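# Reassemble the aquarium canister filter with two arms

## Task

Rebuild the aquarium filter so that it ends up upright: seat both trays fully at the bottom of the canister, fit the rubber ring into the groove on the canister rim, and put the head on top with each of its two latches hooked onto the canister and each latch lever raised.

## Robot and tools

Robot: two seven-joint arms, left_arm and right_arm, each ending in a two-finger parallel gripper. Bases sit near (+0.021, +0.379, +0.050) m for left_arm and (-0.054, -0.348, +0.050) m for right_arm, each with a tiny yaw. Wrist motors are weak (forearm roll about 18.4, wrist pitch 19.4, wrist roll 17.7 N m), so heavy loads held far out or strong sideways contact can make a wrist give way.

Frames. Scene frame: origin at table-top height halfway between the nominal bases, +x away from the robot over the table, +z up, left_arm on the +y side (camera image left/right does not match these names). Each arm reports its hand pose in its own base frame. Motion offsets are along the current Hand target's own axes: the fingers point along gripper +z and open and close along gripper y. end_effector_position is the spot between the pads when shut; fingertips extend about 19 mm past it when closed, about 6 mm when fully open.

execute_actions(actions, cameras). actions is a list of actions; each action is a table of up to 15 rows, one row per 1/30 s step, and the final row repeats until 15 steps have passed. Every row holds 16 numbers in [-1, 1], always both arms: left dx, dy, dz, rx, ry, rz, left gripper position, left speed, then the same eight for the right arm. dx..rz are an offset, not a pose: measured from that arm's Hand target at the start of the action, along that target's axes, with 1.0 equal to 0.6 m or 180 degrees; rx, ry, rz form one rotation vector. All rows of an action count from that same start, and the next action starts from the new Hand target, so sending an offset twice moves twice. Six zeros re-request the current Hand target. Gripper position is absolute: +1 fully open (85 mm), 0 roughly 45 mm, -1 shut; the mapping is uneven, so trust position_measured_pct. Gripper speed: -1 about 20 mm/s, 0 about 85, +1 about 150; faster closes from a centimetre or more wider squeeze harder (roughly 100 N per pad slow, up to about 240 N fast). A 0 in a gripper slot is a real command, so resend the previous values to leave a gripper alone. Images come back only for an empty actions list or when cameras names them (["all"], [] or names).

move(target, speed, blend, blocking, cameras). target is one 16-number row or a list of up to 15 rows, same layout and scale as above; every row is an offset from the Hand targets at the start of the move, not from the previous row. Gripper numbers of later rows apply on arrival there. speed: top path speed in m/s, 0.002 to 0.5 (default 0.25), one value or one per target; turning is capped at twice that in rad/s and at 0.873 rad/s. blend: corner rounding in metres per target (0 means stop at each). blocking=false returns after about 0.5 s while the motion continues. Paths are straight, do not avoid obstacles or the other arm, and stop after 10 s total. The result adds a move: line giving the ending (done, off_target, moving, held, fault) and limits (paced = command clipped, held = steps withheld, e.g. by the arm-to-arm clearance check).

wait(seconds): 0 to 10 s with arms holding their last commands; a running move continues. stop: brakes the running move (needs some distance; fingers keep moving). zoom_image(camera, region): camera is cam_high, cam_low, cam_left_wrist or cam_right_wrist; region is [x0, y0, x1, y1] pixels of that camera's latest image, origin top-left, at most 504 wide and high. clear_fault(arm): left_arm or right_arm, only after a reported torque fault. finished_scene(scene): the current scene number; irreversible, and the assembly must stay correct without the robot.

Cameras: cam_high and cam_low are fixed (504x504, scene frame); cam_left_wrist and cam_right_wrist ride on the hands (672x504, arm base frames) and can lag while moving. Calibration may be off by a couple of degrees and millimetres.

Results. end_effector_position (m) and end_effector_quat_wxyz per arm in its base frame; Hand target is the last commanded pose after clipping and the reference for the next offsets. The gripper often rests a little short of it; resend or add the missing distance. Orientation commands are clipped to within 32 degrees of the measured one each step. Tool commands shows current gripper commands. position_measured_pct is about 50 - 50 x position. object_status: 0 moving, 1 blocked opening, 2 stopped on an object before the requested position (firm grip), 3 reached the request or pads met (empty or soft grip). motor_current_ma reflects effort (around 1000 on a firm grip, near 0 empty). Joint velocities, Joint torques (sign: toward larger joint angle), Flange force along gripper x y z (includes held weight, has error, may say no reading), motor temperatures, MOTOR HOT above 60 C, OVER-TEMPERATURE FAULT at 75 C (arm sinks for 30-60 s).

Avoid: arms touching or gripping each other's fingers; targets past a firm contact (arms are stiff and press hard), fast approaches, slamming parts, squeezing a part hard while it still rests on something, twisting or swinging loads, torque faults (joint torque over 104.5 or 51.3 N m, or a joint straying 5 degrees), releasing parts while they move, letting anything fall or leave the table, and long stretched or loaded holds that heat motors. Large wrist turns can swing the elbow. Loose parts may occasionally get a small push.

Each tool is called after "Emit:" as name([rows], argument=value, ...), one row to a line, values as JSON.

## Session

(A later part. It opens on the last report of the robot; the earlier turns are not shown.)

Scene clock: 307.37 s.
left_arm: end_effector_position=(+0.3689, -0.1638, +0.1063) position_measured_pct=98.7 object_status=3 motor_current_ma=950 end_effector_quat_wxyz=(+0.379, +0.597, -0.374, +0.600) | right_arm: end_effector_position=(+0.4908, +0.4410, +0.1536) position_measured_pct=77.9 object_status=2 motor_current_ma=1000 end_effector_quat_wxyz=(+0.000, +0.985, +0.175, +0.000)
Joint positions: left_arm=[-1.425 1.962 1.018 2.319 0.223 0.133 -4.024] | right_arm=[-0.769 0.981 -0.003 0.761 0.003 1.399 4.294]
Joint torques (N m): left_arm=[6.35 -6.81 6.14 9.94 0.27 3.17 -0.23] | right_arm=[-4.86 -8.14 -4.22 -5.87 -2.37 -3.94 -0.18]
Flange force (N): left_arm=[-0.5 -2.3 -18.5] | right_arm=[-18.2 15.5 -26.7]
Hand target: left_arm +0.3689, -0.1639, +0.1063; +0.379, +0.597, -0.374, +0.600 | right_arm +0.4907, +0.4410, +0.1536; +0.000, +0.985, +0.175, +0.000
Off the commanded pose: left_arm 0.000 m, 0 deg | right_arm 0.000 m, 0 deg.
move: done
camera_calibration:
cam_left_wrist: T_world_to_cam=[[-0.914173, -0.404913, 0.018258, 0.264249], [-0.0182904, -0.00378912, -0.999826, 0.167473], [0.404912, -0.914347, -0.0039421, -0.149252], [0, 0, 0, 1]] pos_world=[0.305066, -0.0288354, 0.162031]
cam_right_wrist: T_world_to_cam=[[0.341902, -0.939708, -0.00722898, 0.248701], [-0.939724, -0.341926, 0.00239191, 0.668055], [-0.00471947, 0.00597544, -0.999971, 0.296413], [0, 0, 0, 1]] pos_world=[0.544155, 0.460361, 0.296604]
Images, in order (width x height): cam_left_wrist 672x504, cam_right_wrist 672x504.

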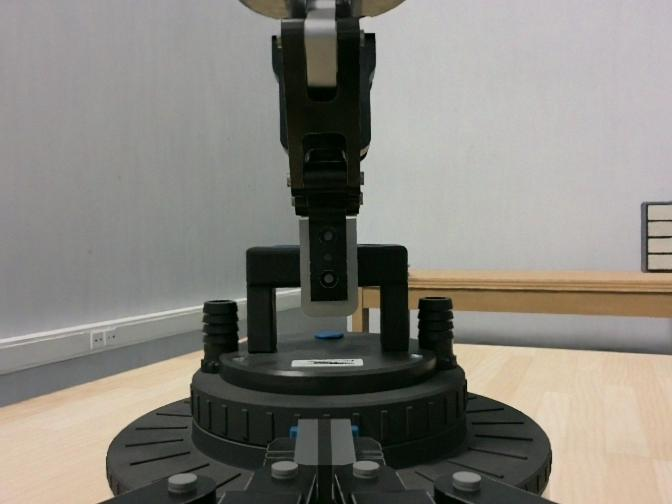

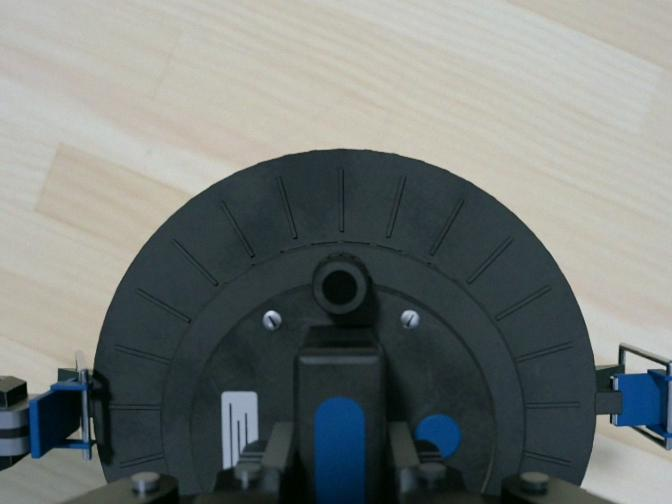

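Emit:
move(target=[0,0,-0.025,0,0,0,-1,0,0,0,0,0,0,0,-1,-1], speed=0.04, cameras=["cam_left_wrist","cam_right_wrist"])

Emit:
zoom_image(camera="cam_right_wrist", region=[0, 300, 172, 480])

Emit:
zoom_image(camera="cam_left_wrist", region=[220, 300, 430, 490])

Scene clock: 309.43 s.
left_arm: end_effector_position=(+0.3624, -0.1504, +0.1062) position_measured_pct=98.7 object_status=3 motor_current_ma=950 end_effector_quat_wxyz=(+0.379, +0.597, -0.375, +0.600) | right_arm: end_effector_position=(+0.4907, +0.4410, +0.1536) position_measured_pct=77.9 object_status=2 motor_current_ma=1000 end_effector_quat_wxyz=(+0.000, +0.985, +0.175, +0.000)
Joint positions: left_arm=[-1.464 1.931 0.995 2.317 0.22 0.183 -4.023] | right_arm=[-0.769 0.981 -0.003 0.761 0.002 1.399 4.294]
Joint torques (N m): left_arm=[0.14 -10.33 8.13 6.56 0.53 2.09 -0.15] | right_arm=[-3.03 -8.22 -2.97 -4.21 -1.47 -2.14 0.24]
Flange force (N): left_arm=[-2.5 4.4 -1.4] | right_arm=[-14.6 10.4 -25.4]
Hand target: left_arm +0.3624, -0.1504, +0.1062; +0.379, +0.597, -0.375, +0.600 | right_arm +0.4907, +0.4410, +0.1536; +0.000, +0.985, +0.175, +0.000
Off the commanded pose: left_arm 0.000 m, 0 deg | right_arm 0.000 m, 0 deg.
move: done
camera_calibration:
cam_left_wrist: T_world_to_cam=[[-0.91421, -0.40483, 0.0182588, 0.263838], [-0.0182916, -0.00378745, -0.999826, 0.167307], [0.404829, -0.914384, -0.00394246, -0.134384], [0, 0, 0, 1]] pos_world=[0.298666, -0.0154353, 0.161931]
cam_right_wrist: T_world_to_cam=[[0.341991, -0.939676, -0.00723025, 0.248767], [-0.939692, -0.342015, 0.00239084, 0.668019], [-0.00471947, 0.00597656, -0.999971, 0.296411], [0, 0, 0, 1]] pos_world=[0.544055, 0.460461, 0.296604]
Images, in order (width x height): cam_left_wrist 672x504, cam_right_wrist 672x504.

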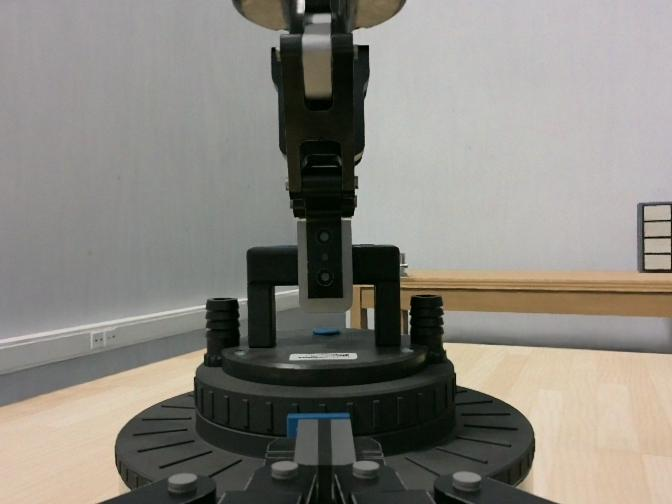

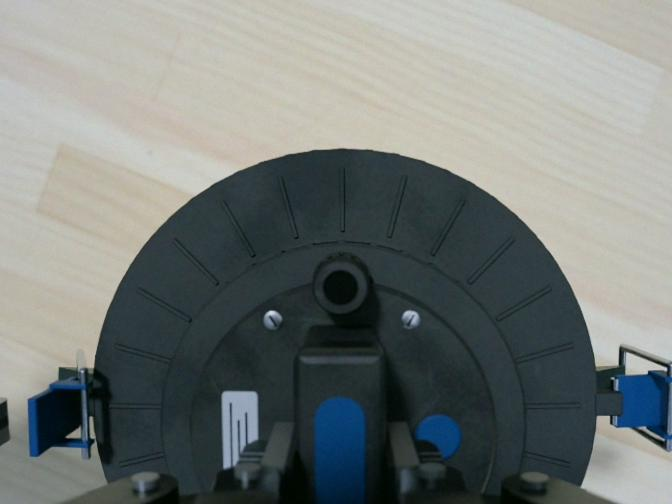

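Scaled by 2.800.

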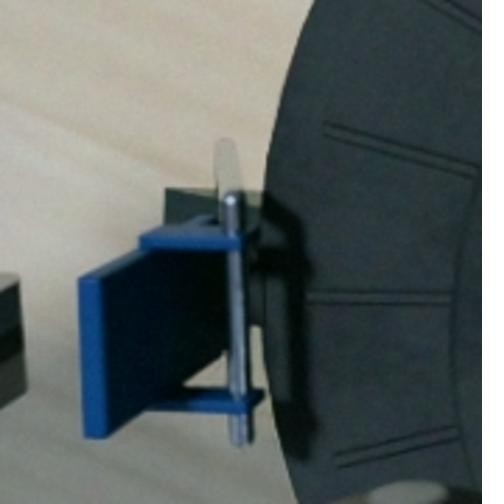

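Scaled by 2.400.

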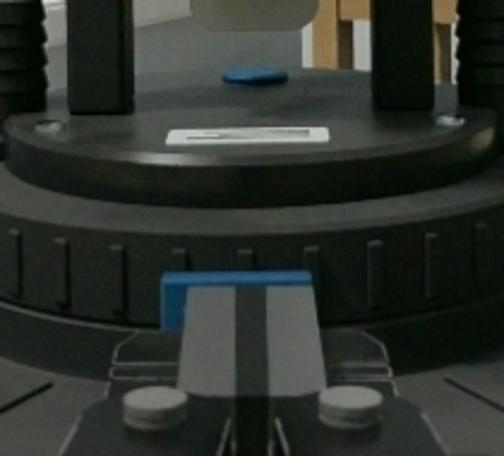

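Emit:
move([
  [0,0,-0.07,0,0,0,-1,0,0,0,0,0,0,0,-1,-1],
  [-0.07,0,-0.09,0,0,0,-1,0,0,0,0,0,0,0,-1,-1],
], speed=0.1, cameras=["cam_left_wrist","cam_high"])

Emit:
zoom_image(camera="cam_left_wrist", region=[220, 220, 430, 490])

Emit:
zoom_image(camera="cam_high", region=[200, 140, 310, 260])

Scene clock: 311.73 s.
left_arm: end_effector_position=(+0.3390, -0.1020, +0.0639) position_measured_pct=98.7 object_status=3 motor_current_ma=950 end_effector_quat_wxyz=(+0.379, +0.597, -0.375, +0.600) | right_arm: end_effector_position=(+0.4907, +0.4410, +0.1536) position_measured_pct=77.9 object_status=2 motor_current_ma=1000 end_effector_quat_wxyz=(+0.000, +0.985, +0.175, +0.000)
Joint positions: left_arm=[-1.599 1.888 0.844 2.209 0.151 0.425 -4.056] | right_arm=[-0.769 0.981 -0.003 0.761 0.002 1.399 4.294]
Joint torques (N m): left_arm=[-0.06 -10.48 7.54 6.98 0.91 2.27 -0.08] | right_arm=[-3.01 -8.26 -2.94 -4.22 -1.44 -2.13 0.24]
Flange force (N): left_arm=[-0.5 3.6 -0.1] | right_arm=[-14.6 10.3 -25.3]
Hand target: left_arm +0.3390, -0.1020, +0.0638; +0.379, +0.597, -0.375, +0.600 | right_arm +0.4907, +0.4410, +0.1536; +0.000, +0.985, +0.175, +0.000
Off the commanded pose: left_arm 0.000 m, 0 deg | right_arm 0.000 m, 0 deg.
move: done
camera_calibration:
cam_left_wrist: T_world_to_cam=[[-0.914226, -0.404792, 0.0182592, 0.262815], [-0.0182918, -0.00378758, -0.999826, 0.12477], [0.404791, -0.914401, -0.00394166, -0.0808108], [0, 0, 0, 1]] pos_world=[0.275266, 0.0329647, 0.119631]
Images, in order (width x height): cam_high 504x504, cam_left_wrist 672x504.

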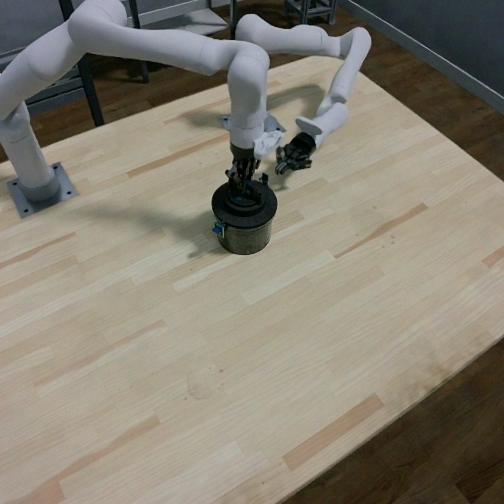

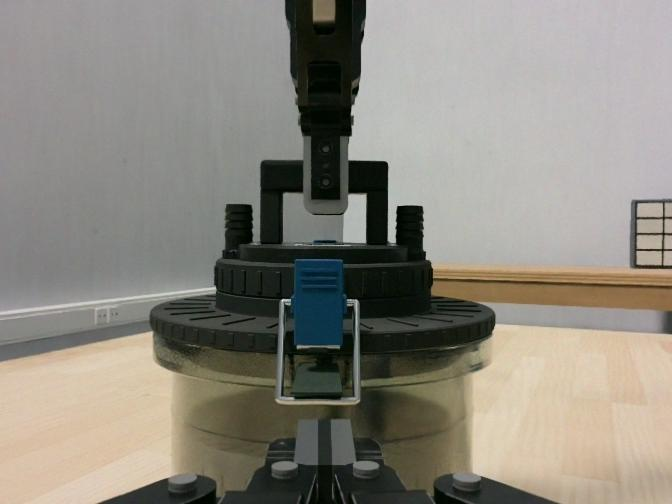

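Scaled by 1.867.

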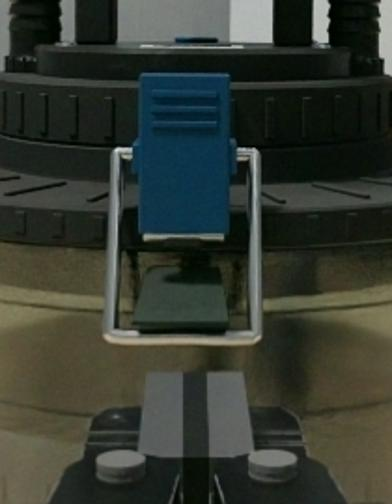

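Scaled by 4.200.

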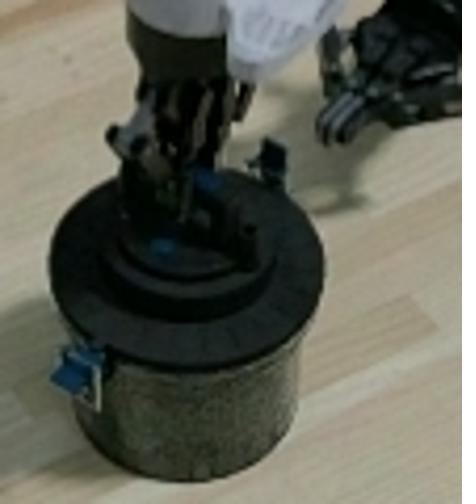

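Emit:
zoom_image(camera="cam_left_wrist", region=[260, 340, 380, 420])

Scaled by 4.200.

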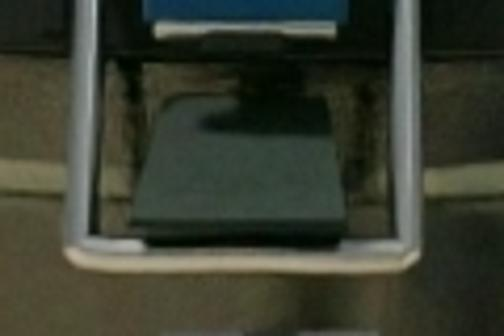

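Emit:
move(target=[0,0,0,0,0,0,-1,0,0,0,-0.0013,0,0,0,-1,-1], speed=0.02, cameras=[])

Scene clock: 316.50 s.
left_arm: end_effector_position=(+0.3390, -0.1020, +0.0638) position_measured_pct=98.7 object_status=3 motor_current_ma=950 end_effector_quat_wxyz=(+0.379, +0.597, -0.375, +0.600) | right_arm: end_effector_position=(+0.4907, +0.4410, +0.1543) position_measured_pct=77.9 object_status=2 motor_current_ma=1000 end_effector_quat_wxyz=(+0.000, +0.985, +0.175, +0.000)
Joint positions: left_arm=[-1.599 1.888 0.844 2.208 0.151 0.425 -4.056] | right_arm=[-0.769 0.981 -0.003 0.76 0.002 1.401 4.294]
Joint torques (N m): left_arm=[-0.04 -10.67 7.64 7.13 0.97 2.43 -0.22] | right_arm=[-1.5 -15.48 -1.84 -6.55 -0.89 -1.11 0.25]
Flange force (N): left_arm=[-1.0 3.8 0.5] | right_arm=[-12.1 6.9 -13.8]
Hand target: left_arm +0.3390, -0.1020, +0.0638; +0.379, +0.597, -0.375, +0.600 | right_arm +0.4907, +0.4410, +0.1544; +0.000, +0.985, +0.175, +0.000
Off the commanded pose: left_arm 0.000 m, 0 deg | right_arm 0.000 m, 0 deg.
move: done
No camera images: "cameras" was empty.

Emit:
move(target=[0,0,0,0,0,0,-1,0,0,0,-0.0012,0,0,0,-1,-1], speed=0.02, cameras=[])

Scene clock: 317.47 s.
left_arm: end_effector_position=(+0.3390, -0.1020, +0.0638) position_measured_pct=98.7 object_status=3 motor_current_ma=950 end_effector_quat_wxyz=(+0.379, +0.597, -0.375, +0.600) | right_arm: end_effector_position=(+0.4907, +0.4410, +0.1550) position_measured_pct=77.9 object_status=2 motor_current_ma=1000 end_effector_quat_wxyz=(+0.000, +0.985, +0.175, +0.000)
Joint positions: left_arm=[-1.599 1.888 0.844 2.208 0.151 0.425 -4.056] | right_arm=[-0.769 0.981 -0.003 0.758 0.002 1.403 4.294]
Joint torques (N m): left_arm=[-0.03 -10.64 7.59 7.18 1.02 2.37 -0.18] | right_arm=[-0.71 -22.23 -1.23 -8.91 -0.6 -0.26 0.25]
Flange force (N): left_arm=[-1.1 3.5 0.2] | right_arm=[-10.1 4.8 -3.0]
Hand target: left_arm +0.3390, -0.1020, +0.0638; +0.379, +0.597, -0.375, +0.600 | right_arm +0.4907, +0.4410, +0.1551; +0.000, +0.985, +0.175, +0.000
Off the commanded pose: left_arm 0.000 m, 0 deg | right_arm 0.000 m, 0 deg.
move: done
No camera images: "cameras" was empty.

Emit:
move(target=[0,0,0,0,0,0,-1,0,0,0,0,0,0,0,0.1,-1], cameras=["cam_right_wrist"])

Scene clock: 319.43 s.
left_arm: end_effector_position=(+0.3390, -0.1020, +0.0638) position_measured_pct=98.7 object_status=3 motor_current_ma=950 end_effector_quat_wxyz=(+0.379, +0.597, -0.375, +0.600) | right_arm: end_effector_position=(+0.4907, +0.4410, +0.1551) position_measured_pct=45.0 object_status=0 motor_current_ma=0 end_effector_quat_wxyz=(+0.000, +0.985, +0.175, +0.000)
Joint positions: left_arm=[-1.599 1.888 0.844 2.208 0.151 0.425 -4.056] | right_arm=[-0.769 0.981 -0.003 0.758 0.002 1.403 4.294]
Joint torques (N m): left_arm=[-0.07 -10.66 7.61 7.14 0.97 2.4 -0.2] | right_arm=[-0.38 -25.01 -0.91 -10.11 -0.39 -0.14 0.4]
Flange force (N): left_arm=[-1.0 3.6 0.5] | right_arm=[-10.2 4.0 1.3]
Hand target: left_arm +0.3390, -0.1020, +0.0638; +0.379, +0.597, -0.375, +0.600 | right_arm +0.4907, +0.4410, +0.1551; +0.000, +0.985, +0.175, +0.000
Off the commanded pose: left_arm 0.000 m, 0 deg | right_arm 0.000 m, 0 deg.
move: done
camera_calibration:
cam_right_wrist: T_world_to_cam=[[0.34199, -0.939675, -0.00726445, 0.248695], [-0.939691, -0.342015, 0.0024848, 0.667952], [-0.00481946, 0.00597656, -0.999971, 0.298066], [0, 0, 0, 1]] pos_world=[0.544054, 0.460361, 0.298204]
Images, in order (width x height): cam_right_wrist 672x504.

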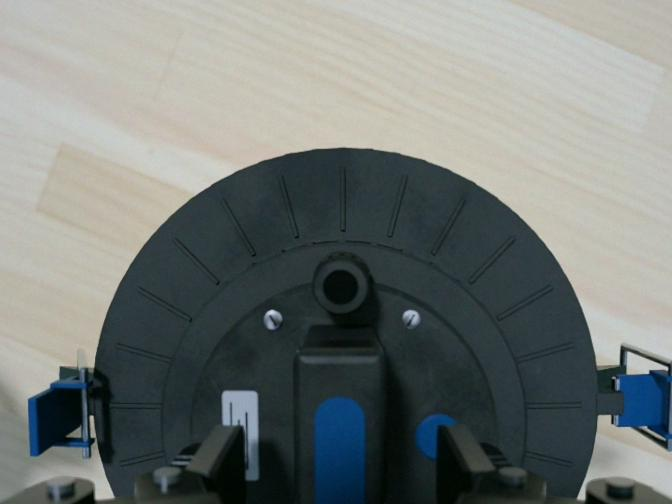

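Emit:
move([
  [0,0,0,0,0,0,-1,0,0,0,-0.2,0,0,0,0.1,-1],
  [0,0,0,0,0,0,-1,0,0,0.45,-0.1,0.385,0.385,-0.385,-1,0],
], speed=[0.1,0.2], cameras=["all"])

Scene clock: 330.30 s.
left_arm: end_effector_position=(+0.3390, -0.1020, +0.0638) position_measured_pct=98.7 object_status=3 motor_current_ma=950 end_effector_quat_wxyz=(+0.379, +0.597, -0.375, +0.600) | right_arm: end_effector_position=(+0.5839, +0.1876, +0.2152) position_measured_pct=98.7 object_status=0 motor_current_ma=390 end_effector_quat_wxyz=(+0.580, -0.405, -0.580, -0.405)
Joint positions: left_arm=[-1.599 1.888 0.844 2.208 0.151 0.425 -4.056] | right_arm=[0.332 1.52 -0.999 0.582 -0.471 1.751 6.545]
Joint torques (N m): left_arm=[-0.01 -10.64 7.65 7.05 0.91 2.39 -0.22] | right_arm=[-0.37 -25.22 -7.63 -4.85 -3.14 0.66 0.41]
Flange force (N): left_arm=[-0.8 3.9 0.3] | right_arm=[2.8 -13.6 6.3]
Hand target: left_arm +0.3390, -0.1020, +0.0638; +0.379, +0.597, -0.375, +0.600 | right_arm +0.5839, +0.1876, +0.2152; +0.580, -0.405, -0.580, -0.405
Off the commanded pose: left_arm 0.000 m, 0 deg | right_arm 0.000 m, 0 deg.
move: done
camera_calibration:
cam_left_wrist: T_world_to_cam=[[-0.914227, -0.404792, 0.018218, 0.26282], [-0.0182543, -0.00377064, -0.999826, 0.124759], [0.404791, -0.914401, -0.00394196, -0.0808107], [0, 0, 0, 1]] pos_world=[0.275266, 0.0329647, 0.119631]
cam_right_wrist: T_world_to_cam=[[0.935821, 0.352459, -0.00338465, -0.61084], [-0.00247771, -0.00302427, -0.999992, 0.273526], [-0.352466, 0.935822, -0.00195689, 0.173795], [0, 0, 0, 1]] pos_world=[0.633571, 0.0534816, 0.271797]

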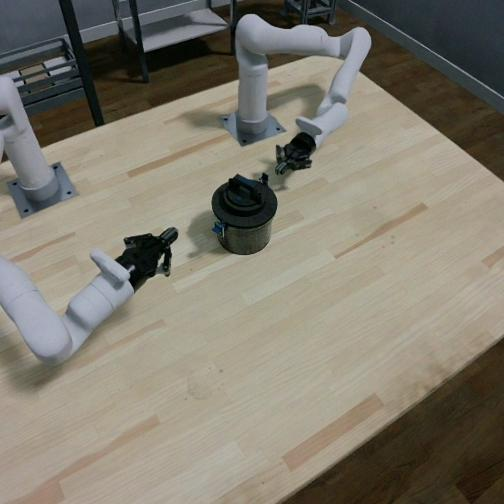

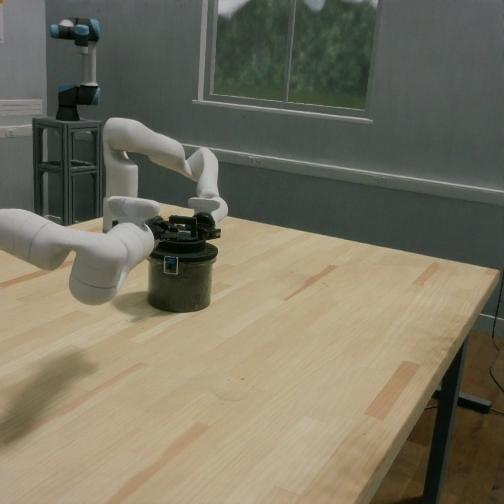

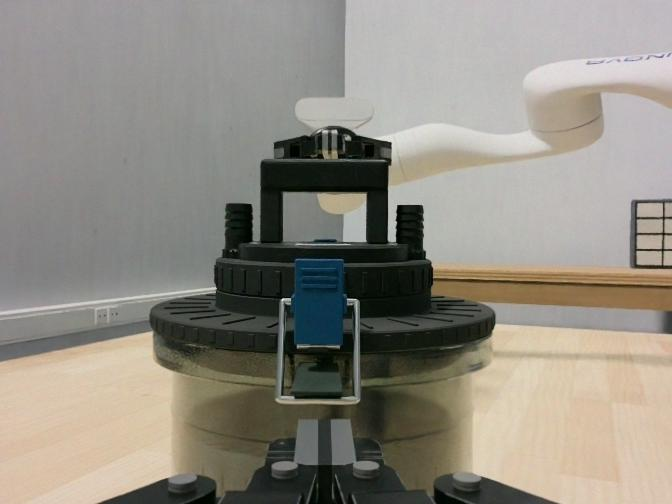

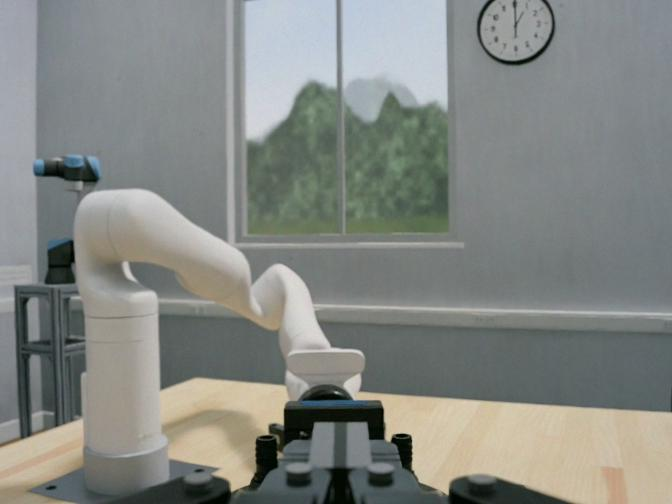

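Emit:
move([
  [0.31,0,0,0,0,0,-1,0,-0.2,0,0,0,0,0,-1,0],
  [0.31,-0.009,0.288,0.378,-0.392,-0.3745,0.1,0,-0.2167,0,0,0,0,0,-1,0],
], speed=0.2, cameras=["all"])

Scene clock: 339.67 s.
left_arm: end_effector_position=(+0.4187, -0.2541, +0.2509) position_measured_pct=45.0 object_status=0 motor_current_ma=0 end_effector_quat_wxyz=(-0.001, +0.979, +0.203, -0.001) | right_arm: end_effector_position=(+0.5839, +0.1876, +0.0851) position_measured_pct=98.7 object_status=3 motor_current_ma=1000 end_effector_quat_wxyz=(+0.580, -0.405, -0.580, -0.404)
Joint positions: left_arm=[-0.148 0.766 1.272 1.442 2.414 -1.462 -3.186] | right_arm=[0.225 1.766 -0.963 0.28 -0.424 1.883 6.65]
Joint torques (N m): left_arm=[0.03 -17.36 7.11 -7.49 0.14 0.07 -0.18] | right_arm=[-0.4 -25.57 -5.6 -4.5 -2.95 0.94 0.42]
Flange force (N): left_arm=[-0.5 0.0 3.1] | right_arm=no reading
Hand target: left_arm +0.4187, -0.2541, +0.2509; -0.001, +0.979, +0.203, -0.001 | right_arm +0.5839, +0.1876, +0.0851; +0.580, -0.405, -0.580, -0.405
Off the commanded pose: left_arm 0.000 m, 0 deg | right_arm 0.000 m, 0 deg.
move: done
camera_calibration:
cam_left_wrist: T_world_to_cam=[[0.412251, -0.910603, 0.0291729, -0.416029], [-0.91107, -0.41207, 0.0122471, 0.328751], [0.000868979, -0.0316275, -0.999499, 0.391806], [0, 0, 0, 1]] pos_world=[0.470683, -0.230978, 0.39972]
cam_right_wrist: T_world_to_cam=[[0.935821, 0.352459, -0.00338465, -0.61128], [-0.00247771, -0.00302427, -0.999992, 0.143527], [-0.352466, 0.935822, -0.00195689, 0.173541], [0, 0, 0, 1]] pos_world=[0.633571, 0.0534816, 0.141797]

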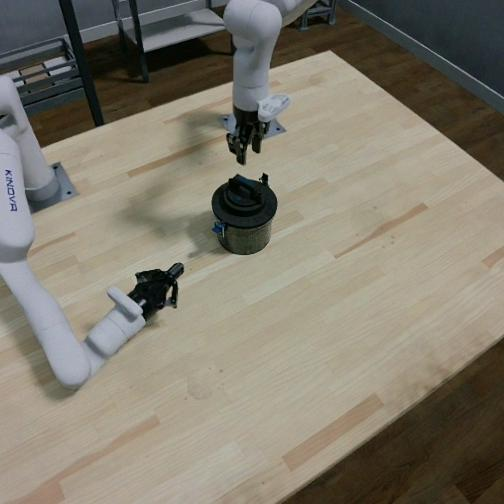

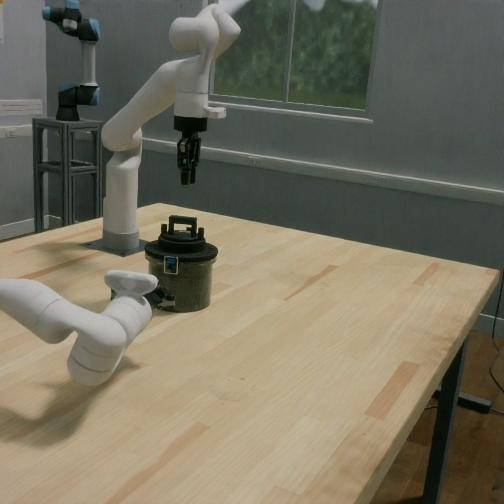

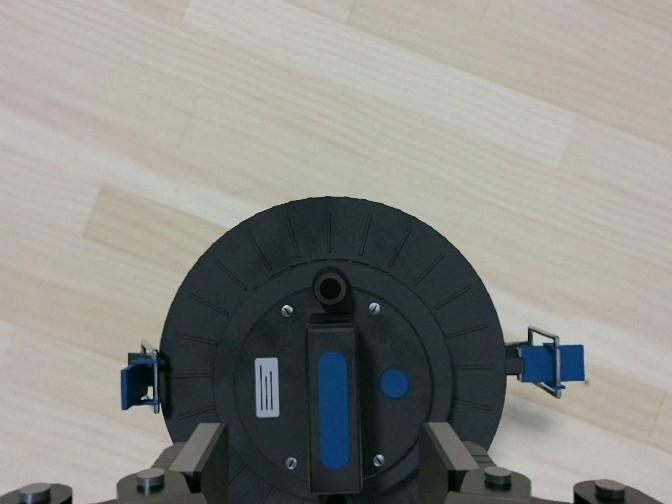

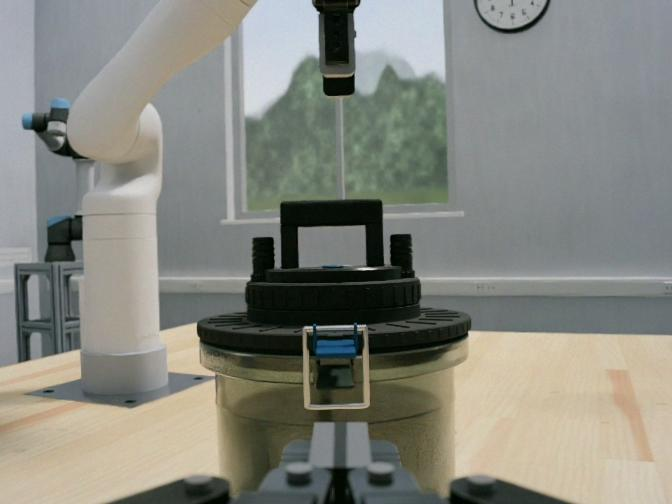

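Emit:
move(target=[-0.0083,0.0061,0.11,0,0,0,0.1,0,0,0,0,0,0,0,-1,0], speed=0.15, cameras=["cam_left_wrist","cam_right_wrist"])

Scene clock: 341.73 s.
left_arm: end_effector_position=(+0.4154, -0.2594, +0.1849) position_measured_pct=45.0 object_status=3 motor_current_ma=0 end_effector_quat_wxyz=(-0.001, +0.979, +0.203, -0.001) | right_arm: end_effector_position=(+0.5839, +0.1876, +0.0851) position_measured_pct=98.7 object_status=3 motor_current_ma=1000 end_effector_quat_wxyz=(+0.580, -0.405, -0.580, -0.404)
Joint positions: left_arm=[-0.129 0.836 1.216 1.564 2.341 -1.316 -3.11] | right_arm=[0.225 1.766 -0.963 0.28 -0.424 1.883 6.65]
Joint torques (N m): left_arm=[0 -17.67 7.49 -6.87 0.3 0.1 -0.17] | right_arm=[-0.39 -25.56 -5.54 -4.52 -2.97 0.96 0.41]
Flange force (N): left_arm=[-0.8 -0.4 3.3] | right_arm=no reading
Hand target: left_arm +0.4154, -0.2594, +0.1849; -0.001, +0.979, +0.203, -0.001 | right_arm +0.5839, +0.1876, +0.0851; +0.580, -0.405, -0.580, -0.404
Off the commanded pose: left_arm 0.000 m, 0 deg | right_arm 0.000 m, 0 deg.
move: done
camera_calibration:
cam_left_wrist: T_world_to_cam=[[0.412251, -0.910603, 0.0291729, -0.417611], [-0.91107, -0.41207, 0.0122471, 0.32446], [0.000868979, -0.0316275, -0.999499, 0.325674], [0, 0, 0, 1]] pos_world=[0.467483, -0.236278, 0.33372]
cam_right_wrist: T_world_to_cam=[[0.935821, 0.352459, -0.00338465, -0.61128], [-0.00247771, -0.00302427, -0.999992, 0.143527], [-0.352466, 0.935822, -0.00195689, 0.173541], [0, 0, 0, 1]] pos_world=[0.633571, 0.0534816, 0.141797]
Images, in order (width x height): cam_left_wrist 672x504, cam_right_wrist 672x504.

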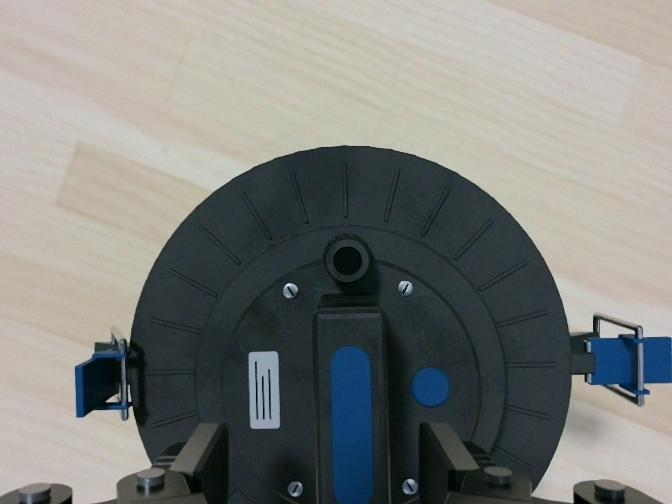

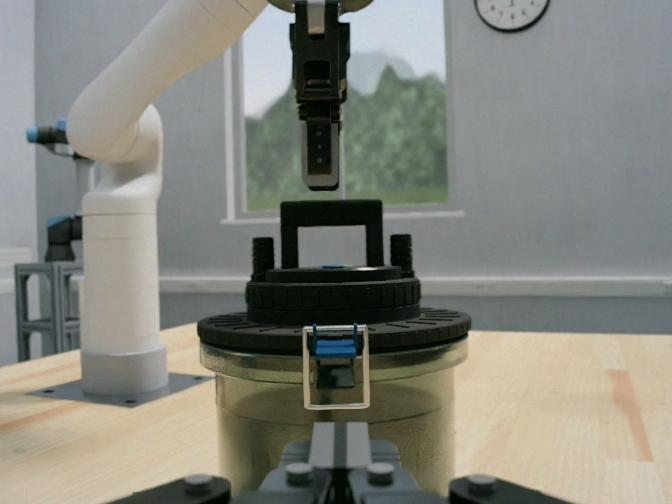

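Emit:
move(target=[-0.005,0.012,0.025,0,0,0,0.1,0,0,0,0,0,0,0,-1,0], speed=0.1, cameras=["cam_left_wrist","cam_right_wrist"])

Scene clock: 343.57 s.
left_arm: end_effector_position=(+0.4155, -0.2672, +0.1699) position_measured_pct=45.0 object_status=3 motor_current_ma=0 end_effector_quat_wxyz=(-0.001, +0.979, +0.203, -0.001) | right_arm: end_effector_position=(+0.5839, +0.1876, +0.0851) position_measured_pct=98.7 object_status=3 motor_current_ma=1000 end_effector_quat_wxyz=(+0.580, -0.405, -0.580, -0.404)
Joint positions: left_arm=[-0.103 0.859 1.195 1.571 2.32 -1.29 -3.087] | right_arm=[0.225 1.766 -0.963 0.28 -0.424 1.883 6.65]
Joint torques (N m): left_arm=[0.17 -18 7.5 -6.48 0.35 0.03 0.1] | right_arm=[-0.4 -25.54 -5.55 -4.54 -2.95 0.98 0.42]
Flange force (N): left_arm=[0.3 -0.4 2.7] | right_arm=no reading
Hand target: left_arm +0.4155, -0.2672, +0.1699; -0.001, +0.979, +0.203, -0.001 | right_arm +0.5839, +0.1876, +0.0851; +0.580, -0.405, -0.580, -0.404
Off the commanded pose: left_arm 0.000 m, 0 deg | right_arm 0.000 m, 0 deg.
move: done
camera_calibration:
cam_left_wrist: T_world_to_cam=[[0.412251, -0.910603, 0.0291729, -0.424185], [-0.91107, -0.41207, 0.0122471, 0.32147], [0.000868979, -0.0316275, -0.999499, 0.310438], [0, 0, 0, 1]] pos_world=[0.467483, -0.243978, 0.31872]
cam_right_wrist: T_world_to_cam=[[0.935821, 0.352459, -0.00338465, -0.61128], [-0.00247771, -0.00302427, -0.999992, 0.143527], [-0.352466, 0.935822, -0.00195689, 0.173541], [0, 0, 0, 1]] pos_world=[0.633571, 0.0534816, 0.141797]
Images, in order (width x height): cam_left_wrist 672x504, cam_right_wrist 672x504.

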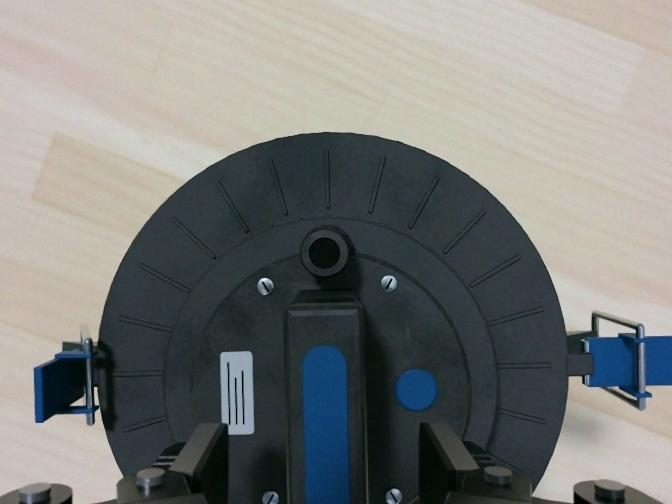

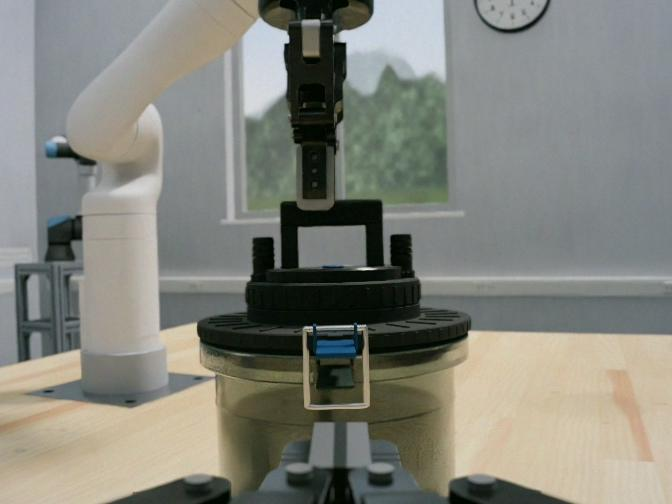

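Emit:
move(target=[0.012,0.001,0.0267,0,0,0,0.1,0,0,0,0,0,0,0,-1,0], speed=0.06, cameras=["cam_left_wrist","cam_right_wrist"])

Scene clock: 344.87 s.
left_arm: end_effector_position=(+0.4223, -0.2649, +0.1539) position_measured_pct=45.0 object_status=3 motor_current_ma=0 end_effector_quat_wxyz=(+0.000, +0.979, +0.203, -0.001) | right_arm: end_effector_position=(+0.5839, +0.1876, +0.0851) position_measured_pct=98.7 object_status=3 motor_current_ma=1000 end_effector_quat_wxyz=(+0.580, -0.405, -0.580, -0.404)
Joint positions: left_arm=[-0.102 0.886 1.176 1.577 2.296 -1.265 -3.087] | right_arm=[0.225 1.766 -0.963 0.28 -0.424 1.883 6.65]
Joint torques (N m): left_arm=[0.04 -18.35 7.61 -6.39 0.26 0.12 -0.14] | right_arm=[-0.4 -25.61 -5.58 -4.52 -2.95 0.95 0.42]
Flange force (N): left_arm=[-0.7 -0.5 2.9] | right_arm=no reading
Hand target: left_arm +0.4223, -0.2649, +0.1539; +0.000, +0.979, +0.203, -0.001 | right_arm +0.5839, +0.1876, +0.0851; +0.580, -0.405, -0.580, -0.404
Off the commanded pose: left_arm 0.000 m, 0 deg | right_arm 0.000 m, 0 deg.
move: done
camera_calibration:
cam_left_wrist: T_world_to_cam=[[0.412251, -0.910603, 0.0291729, -0.424518], [-0.91107, -0.41207, 0.0122471, 0.328768], [0.000868979, -0.0316275, -0.999499, 0.29451], [0, 0, 0, 1]] pos_world=[0.474283, -0.241778, 0.30272]
cam_right_wrist: T_world_to_cam=[[0.935821, 0.352459, -0.00338465, -0.61128], [-0.00247771, -0.00302427, -0.999992, 0.143527], [-0.352466, 0.935822, -0.00195689, 0.173541], [0, 0, 0, 1]] pos_world=[0.633571, 0.0534816, 0.141797]
Images, in order (width x height): cam_left_wrist 672x504, cam_right_wrist 672x504.

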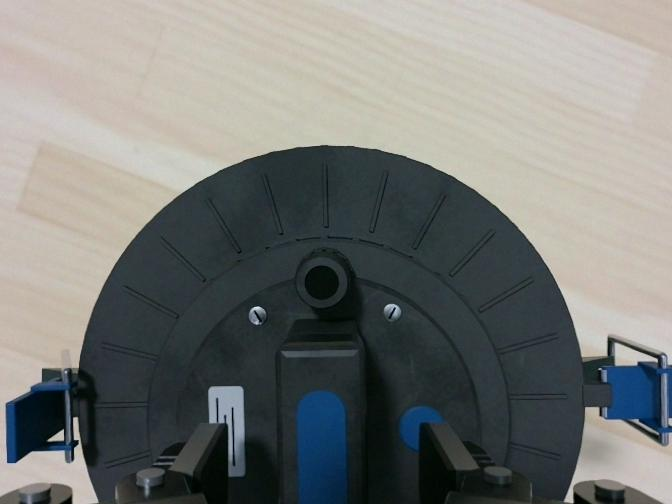

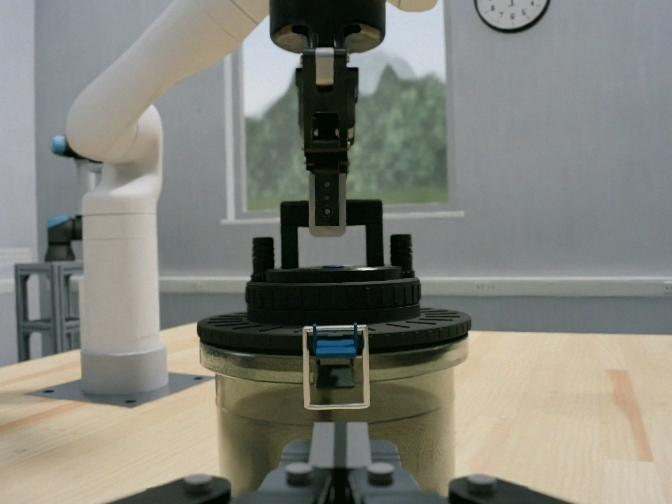

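Emit:
move(target=[0,-0.0015,0,0,0,0,-1,-1,0,0,0,0,0,0,-1,0], cameras=[])

Emit:
wait(seconds=1, cameras=["cam_left_wrist"])

Scene clock: 347.20 s.
left_arm: end_effector_position=(+0.4220, -0.2641, +0.1539) position_measured_pct=77.5 object_status=0 motor_current_ma=1000 end_effector_quat_wxyz=(-0.001, +0.979, +0.203, -0.001) | right_arm: end_effector_position=(+0.5839, +0.1876, +0.0851) position_measured_pct=98.7 object_status=3 motor_current_ma=1000 end_effector_quat_wxyz=(+0.580, -0.405, -0.580, -0.404)
Joint positions: left_arm=[-0.104 0.885 1.176 1.58 2.296 -1.264 -3.087] | right_arm=[0.225 1.766 -0.963 0.28 -0.424 1.883 6.65]
Joint torques (N m): left_arm=[0.41 -18.19 7.55 -6.26 0.13 -0.03 -0.33] | right_arm=[-0.41 -25.58 -5.59 -4.52 -2.97 0.96 0.43]
Flange force (N): left_arm=[-0.9 -1.5 2.7] | right_arm=no reading
Hand target: left_arm +0.4220, -0.2641, +0.1539; -0.001, +0.979, +0.203, -0.001 | right_arm +0.5839, +0.1876, +0.0851; +0.580, -0.405, -0.580, -0.404
Off the commanded pose: left_arm 0.000 m, 0 deg | right_arm 0.000 m, 0 deg.
move: done
No camera images: "cameras" was empty.

Scene clock: 348.20 s.
left_arm: end_effector_position=(+0.4220, -0.2641, +0.1539) position_measured_pct=77.5 object_status=2 motor_current_ma=1000 end_effector_quat_wxyz=(+0.000, +0.979, +0.203, -0.001) | right_arm: end_effector_position=(+0.5839, +0.1876, +0.0851) position_measured_pct=98.7 object_status=3 motor_current_ma=1000 end_effector_quat_wxyz=(+0.580, -0.405, -0.580, -0.404)
Joint positions: left_arm=[-0.104 0.885 1.176 1.58 2.296 -1.264 -3.087] | right_arm=[0.225 1.766 -0.963 0.28 -0.424 1.883 6.65]
Joint torques (N m): left_arm=[0.41 -18.18 7.5 -6.24 0.18 -0.06 -0.25] | right_arm=[-0.37 -25.56 -5.58 -4.5 -2.95 0.97 0.4]
Flange force (N): left_arm=[-0.7 -1.5 2.6] | right_arm=no reading
Hand target: left_arm +0.4220, -0.2641, +0.1539; -0.001, +0.979, +0.203, -0.001 | right_arm +0.5839, +0.1876, +0.0851; +0.580, -0.405, -0.580, -0.404
Tool commands: left_gripper/position=-1.0 left_gripper/speed=-1.0 right_gripper/position=-1.0 right_gripper/speed=+0.0
Off the commanded pose: left_arm 0.000 m, 0 deg | right_arm 0.000 m, 0 deg.
wait: 1.00 s; at rest by 0.17 s
camera_calibration:
cam_left_wrist: T_world_to_cam=[[0.41225, -0.910602, 0.0292141, -0.423587], [-0.91107, -0.412072, 0.0121561, 0.328893], [0.000968977, -0.0316275, -0.999499, 0.294491], [0, 0, 0, 1]] pos_world=[0.473983, -0.240878, 0.30272]
Images, in order (width x height): cam_left_wrist 672x504.

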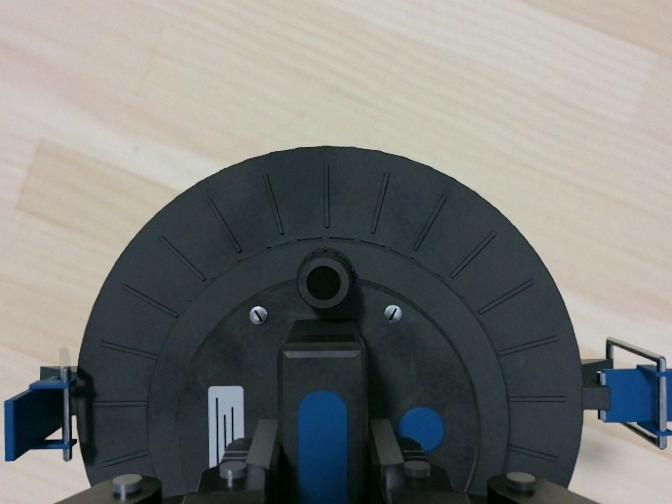

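Emit:
move([
  [0,0,0.002,0,0,0,-1,-1,-0.0225,-0.0018,0,0,0,0,-1,0],
  [0,0,0.002,0,0,0,-1,-1,-0.0225,-0.0018,0.15,0,0,0,-1,0],
], speed=[0.05,0.12], cameras=["cam_left_wrist","cam_right_wrist"])

Emit:
zoom_image(camera="cam_right_wrist", region=[236, 260, 446, 450])

Scene clock: 351.13 s.
left_arm: end_effector_position=(+0.4220, -0.2641, +0.1527) position_measured_pct=77.5 object_status=2 motor_current_ma=1000 end_effector_quat_wxyz=(-0.001, +0.979, +0.203, -0.001) | right_arm: end_effector_position=(+0.5518, +0.2717, +0.0716) position_measured_pct=98.7 object_status=3 motor_current_ma=1000 end_effector_quat_wxyz=(+0.580, -0.405, -0.580, -0.404)
Joint positions: left_arm=[-0.104 0.886 1.175 1.582 2.294 -1.262 -3.086] | right_arm=[0.246 1.711 -0.967 0.666 -0.417 1.562 6.758]
Joint torques (N m): left_arm=[0.23 -8.48 1.82 -1.45 -0.09 -0.08 -0.34] | right_arm=[-0.42 -24.09 -8.09 -3.23 -2.97 1.04 0.45]
Flange force (N): left_arm=[-1.5 -1.5 -22.2] | right_arm=[5.0 -10.2 2.3]
Hand target: left_arm +0.4220, -0.2641, +0.1527; -0.001, +0.979, +0.203, -0.001 | right_arm +0.5518, +0.2717, +0.0717; +0.580, -0.405, -0.580, -0.405
Off the commanded pose: left_arm 0.000 m, 0 deg | right_arm 0.000 m, 0 deg.
move: done
camera_calibration:
cam_left_wrist: T_world_to_cam=[[0.412251, -0.910603, 0.0291729, -0.42354], [-0.91107, -0.41207, 0.0122471, 0.32888], [0.000868979, -0.0316275, -0.999499, 0.293339], [0, 0, 0, 1]] pos_world=[0.473983, -0.240878, 0.30152]
cam_right_wrist: T_world_to_cam=[[0.935776, 0.35258, -0.00338634, -0.610881], [-0.00247863, -0.0030259, -0.999992, 0.130203], [-0.352587, 0.935777, -0.00195765, 0.0836702], [0, 0, 0, 1]] pos_world=[0.601471, 0.137481, 0.128297]
Images, in order (width x height): cam_left_wrist 672x504, cam_right_wrist 672x504.

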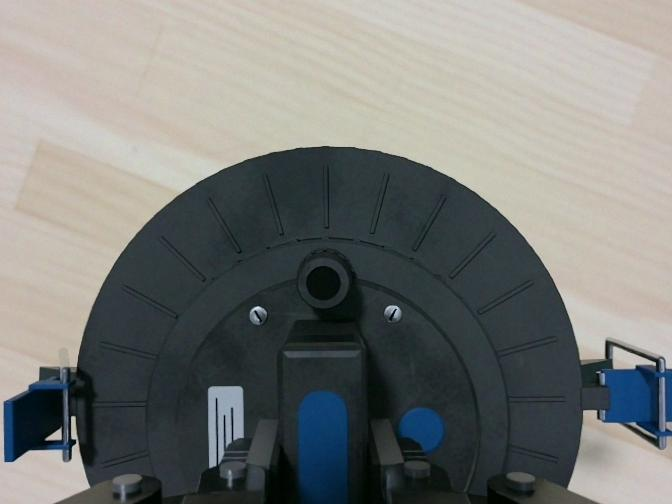

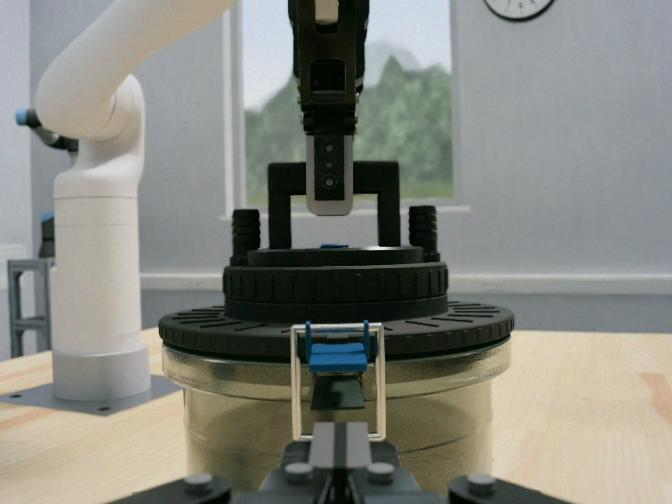

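Scaled by 2.400.

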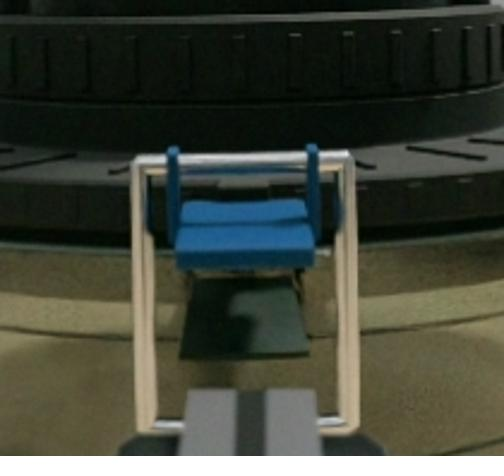

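Emit:
move([
  [0,0,0,0,0,0,-1,-1,-0.007,-0.0025,0.0,0,0,0,-1,0],
  [0,0,0,0,0,0,-1,-1,-0.007,-0.0025,0.055,0,0,0,-1,0],
], speed=[0.05,0.05], cameras=["cam_left_wrist","cam_right_wrist"])

Emit:
zoom_image(camera="cam_right_wrist", region=[236, 300, 446, 490])

Emit:
zoom_image(camera="cam_left_wrist", region=[532, 300, 672, 480])

Scene clock: 353.87 s.
left_arm: end_effector_position=(+0.4220, -0.2641, +0.1527) position_measured_pct=77.5 object_status=2 motor_current_ma=1000 end_effector_quat_wxyz=(-0.001, +0.979, +0.203, -0.001) | right_arm: end_effector_position=(+0.5390, +0.3021, +0.0674) position_measured_pct=98.7 object_status=3 motor_current_ma=1000 end_effector_quat_wxyz=(+0.580, -0.405, -0.580, -0.405)
Joint positions: left_arm=[-0.104 0.886 1.175 1.582 2.294 -1.262 -3.086] | right_arm=[0.232 1.705 -0.974 0.752 -0.422 1.471 6.784]
Joint torques (N m): left_arm=[0.19 -8.48 1.84 -1.5 -0.05 0 -0.29] | right_arm=[-0.38 -23.62 -8.65 -3.44 -2.93 1.19 0.41]
Flange force (N): left_arm=[-1.4 -1.5 -22.2] | right_arm=[5.9 -12.9 2.8]
Hand target: left_arm +0.4220, -0.2641, +0.1527; -0.001, +0.979, +0.203, -0.001 | right_arm +0.5390, +0.3022, +0.0674; +0.580, -0.405, -0.580, -0.405
Off the commanded pose: left_arm 0.000 m, 0 deg | right_arm 0.000 m, 0 deg.
move: done
camera_calibration:
cam_left_wrist: T_world_to_cam=[[0.412251, -0.910603, 0.0291729, -0.42354], [-0.91107, -0.41207, 0.0122471, 0.32888], [0.000868979, -0.0316275, -0.999499, 0.293339], [0, 0, 0, 1]] pos_world=[0.473983, -0.240878, 0.30152]
cam_right_wrist: T_world_to_cam=[[0.935821, 0.352459, -0.00338465, -0.609642], [-0.00247771, -0.00302427, -0.999992, 0.126062], [-0.352466, 0.935822, -0.00195689, 0.0506223], [0, 0, 0, 1]] pos_world=[0.588671, 0.167882, 0.124097]
Images, in order (width x height): cam_left_wrist 672x504, cam_right_wrist 672x504.

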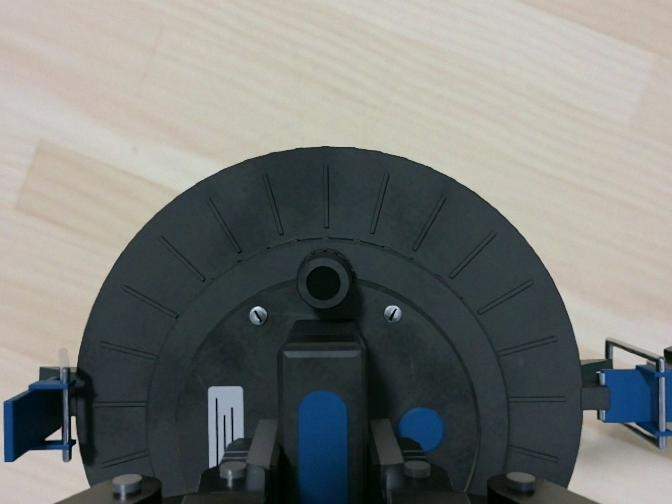

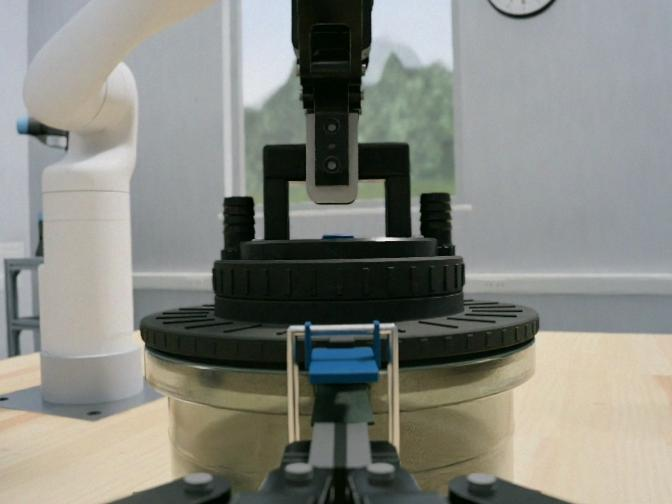

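Scaled by 2.400.

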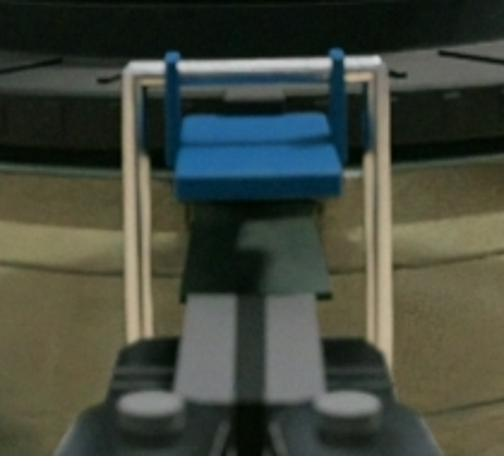

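Scaled by 2.800.

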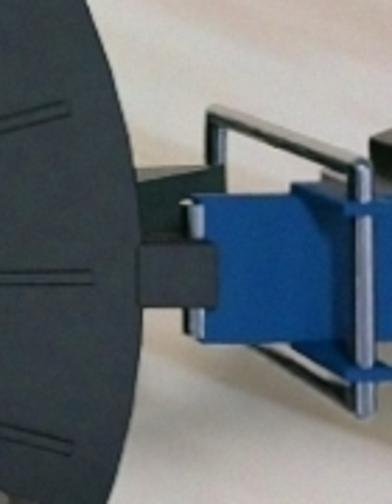

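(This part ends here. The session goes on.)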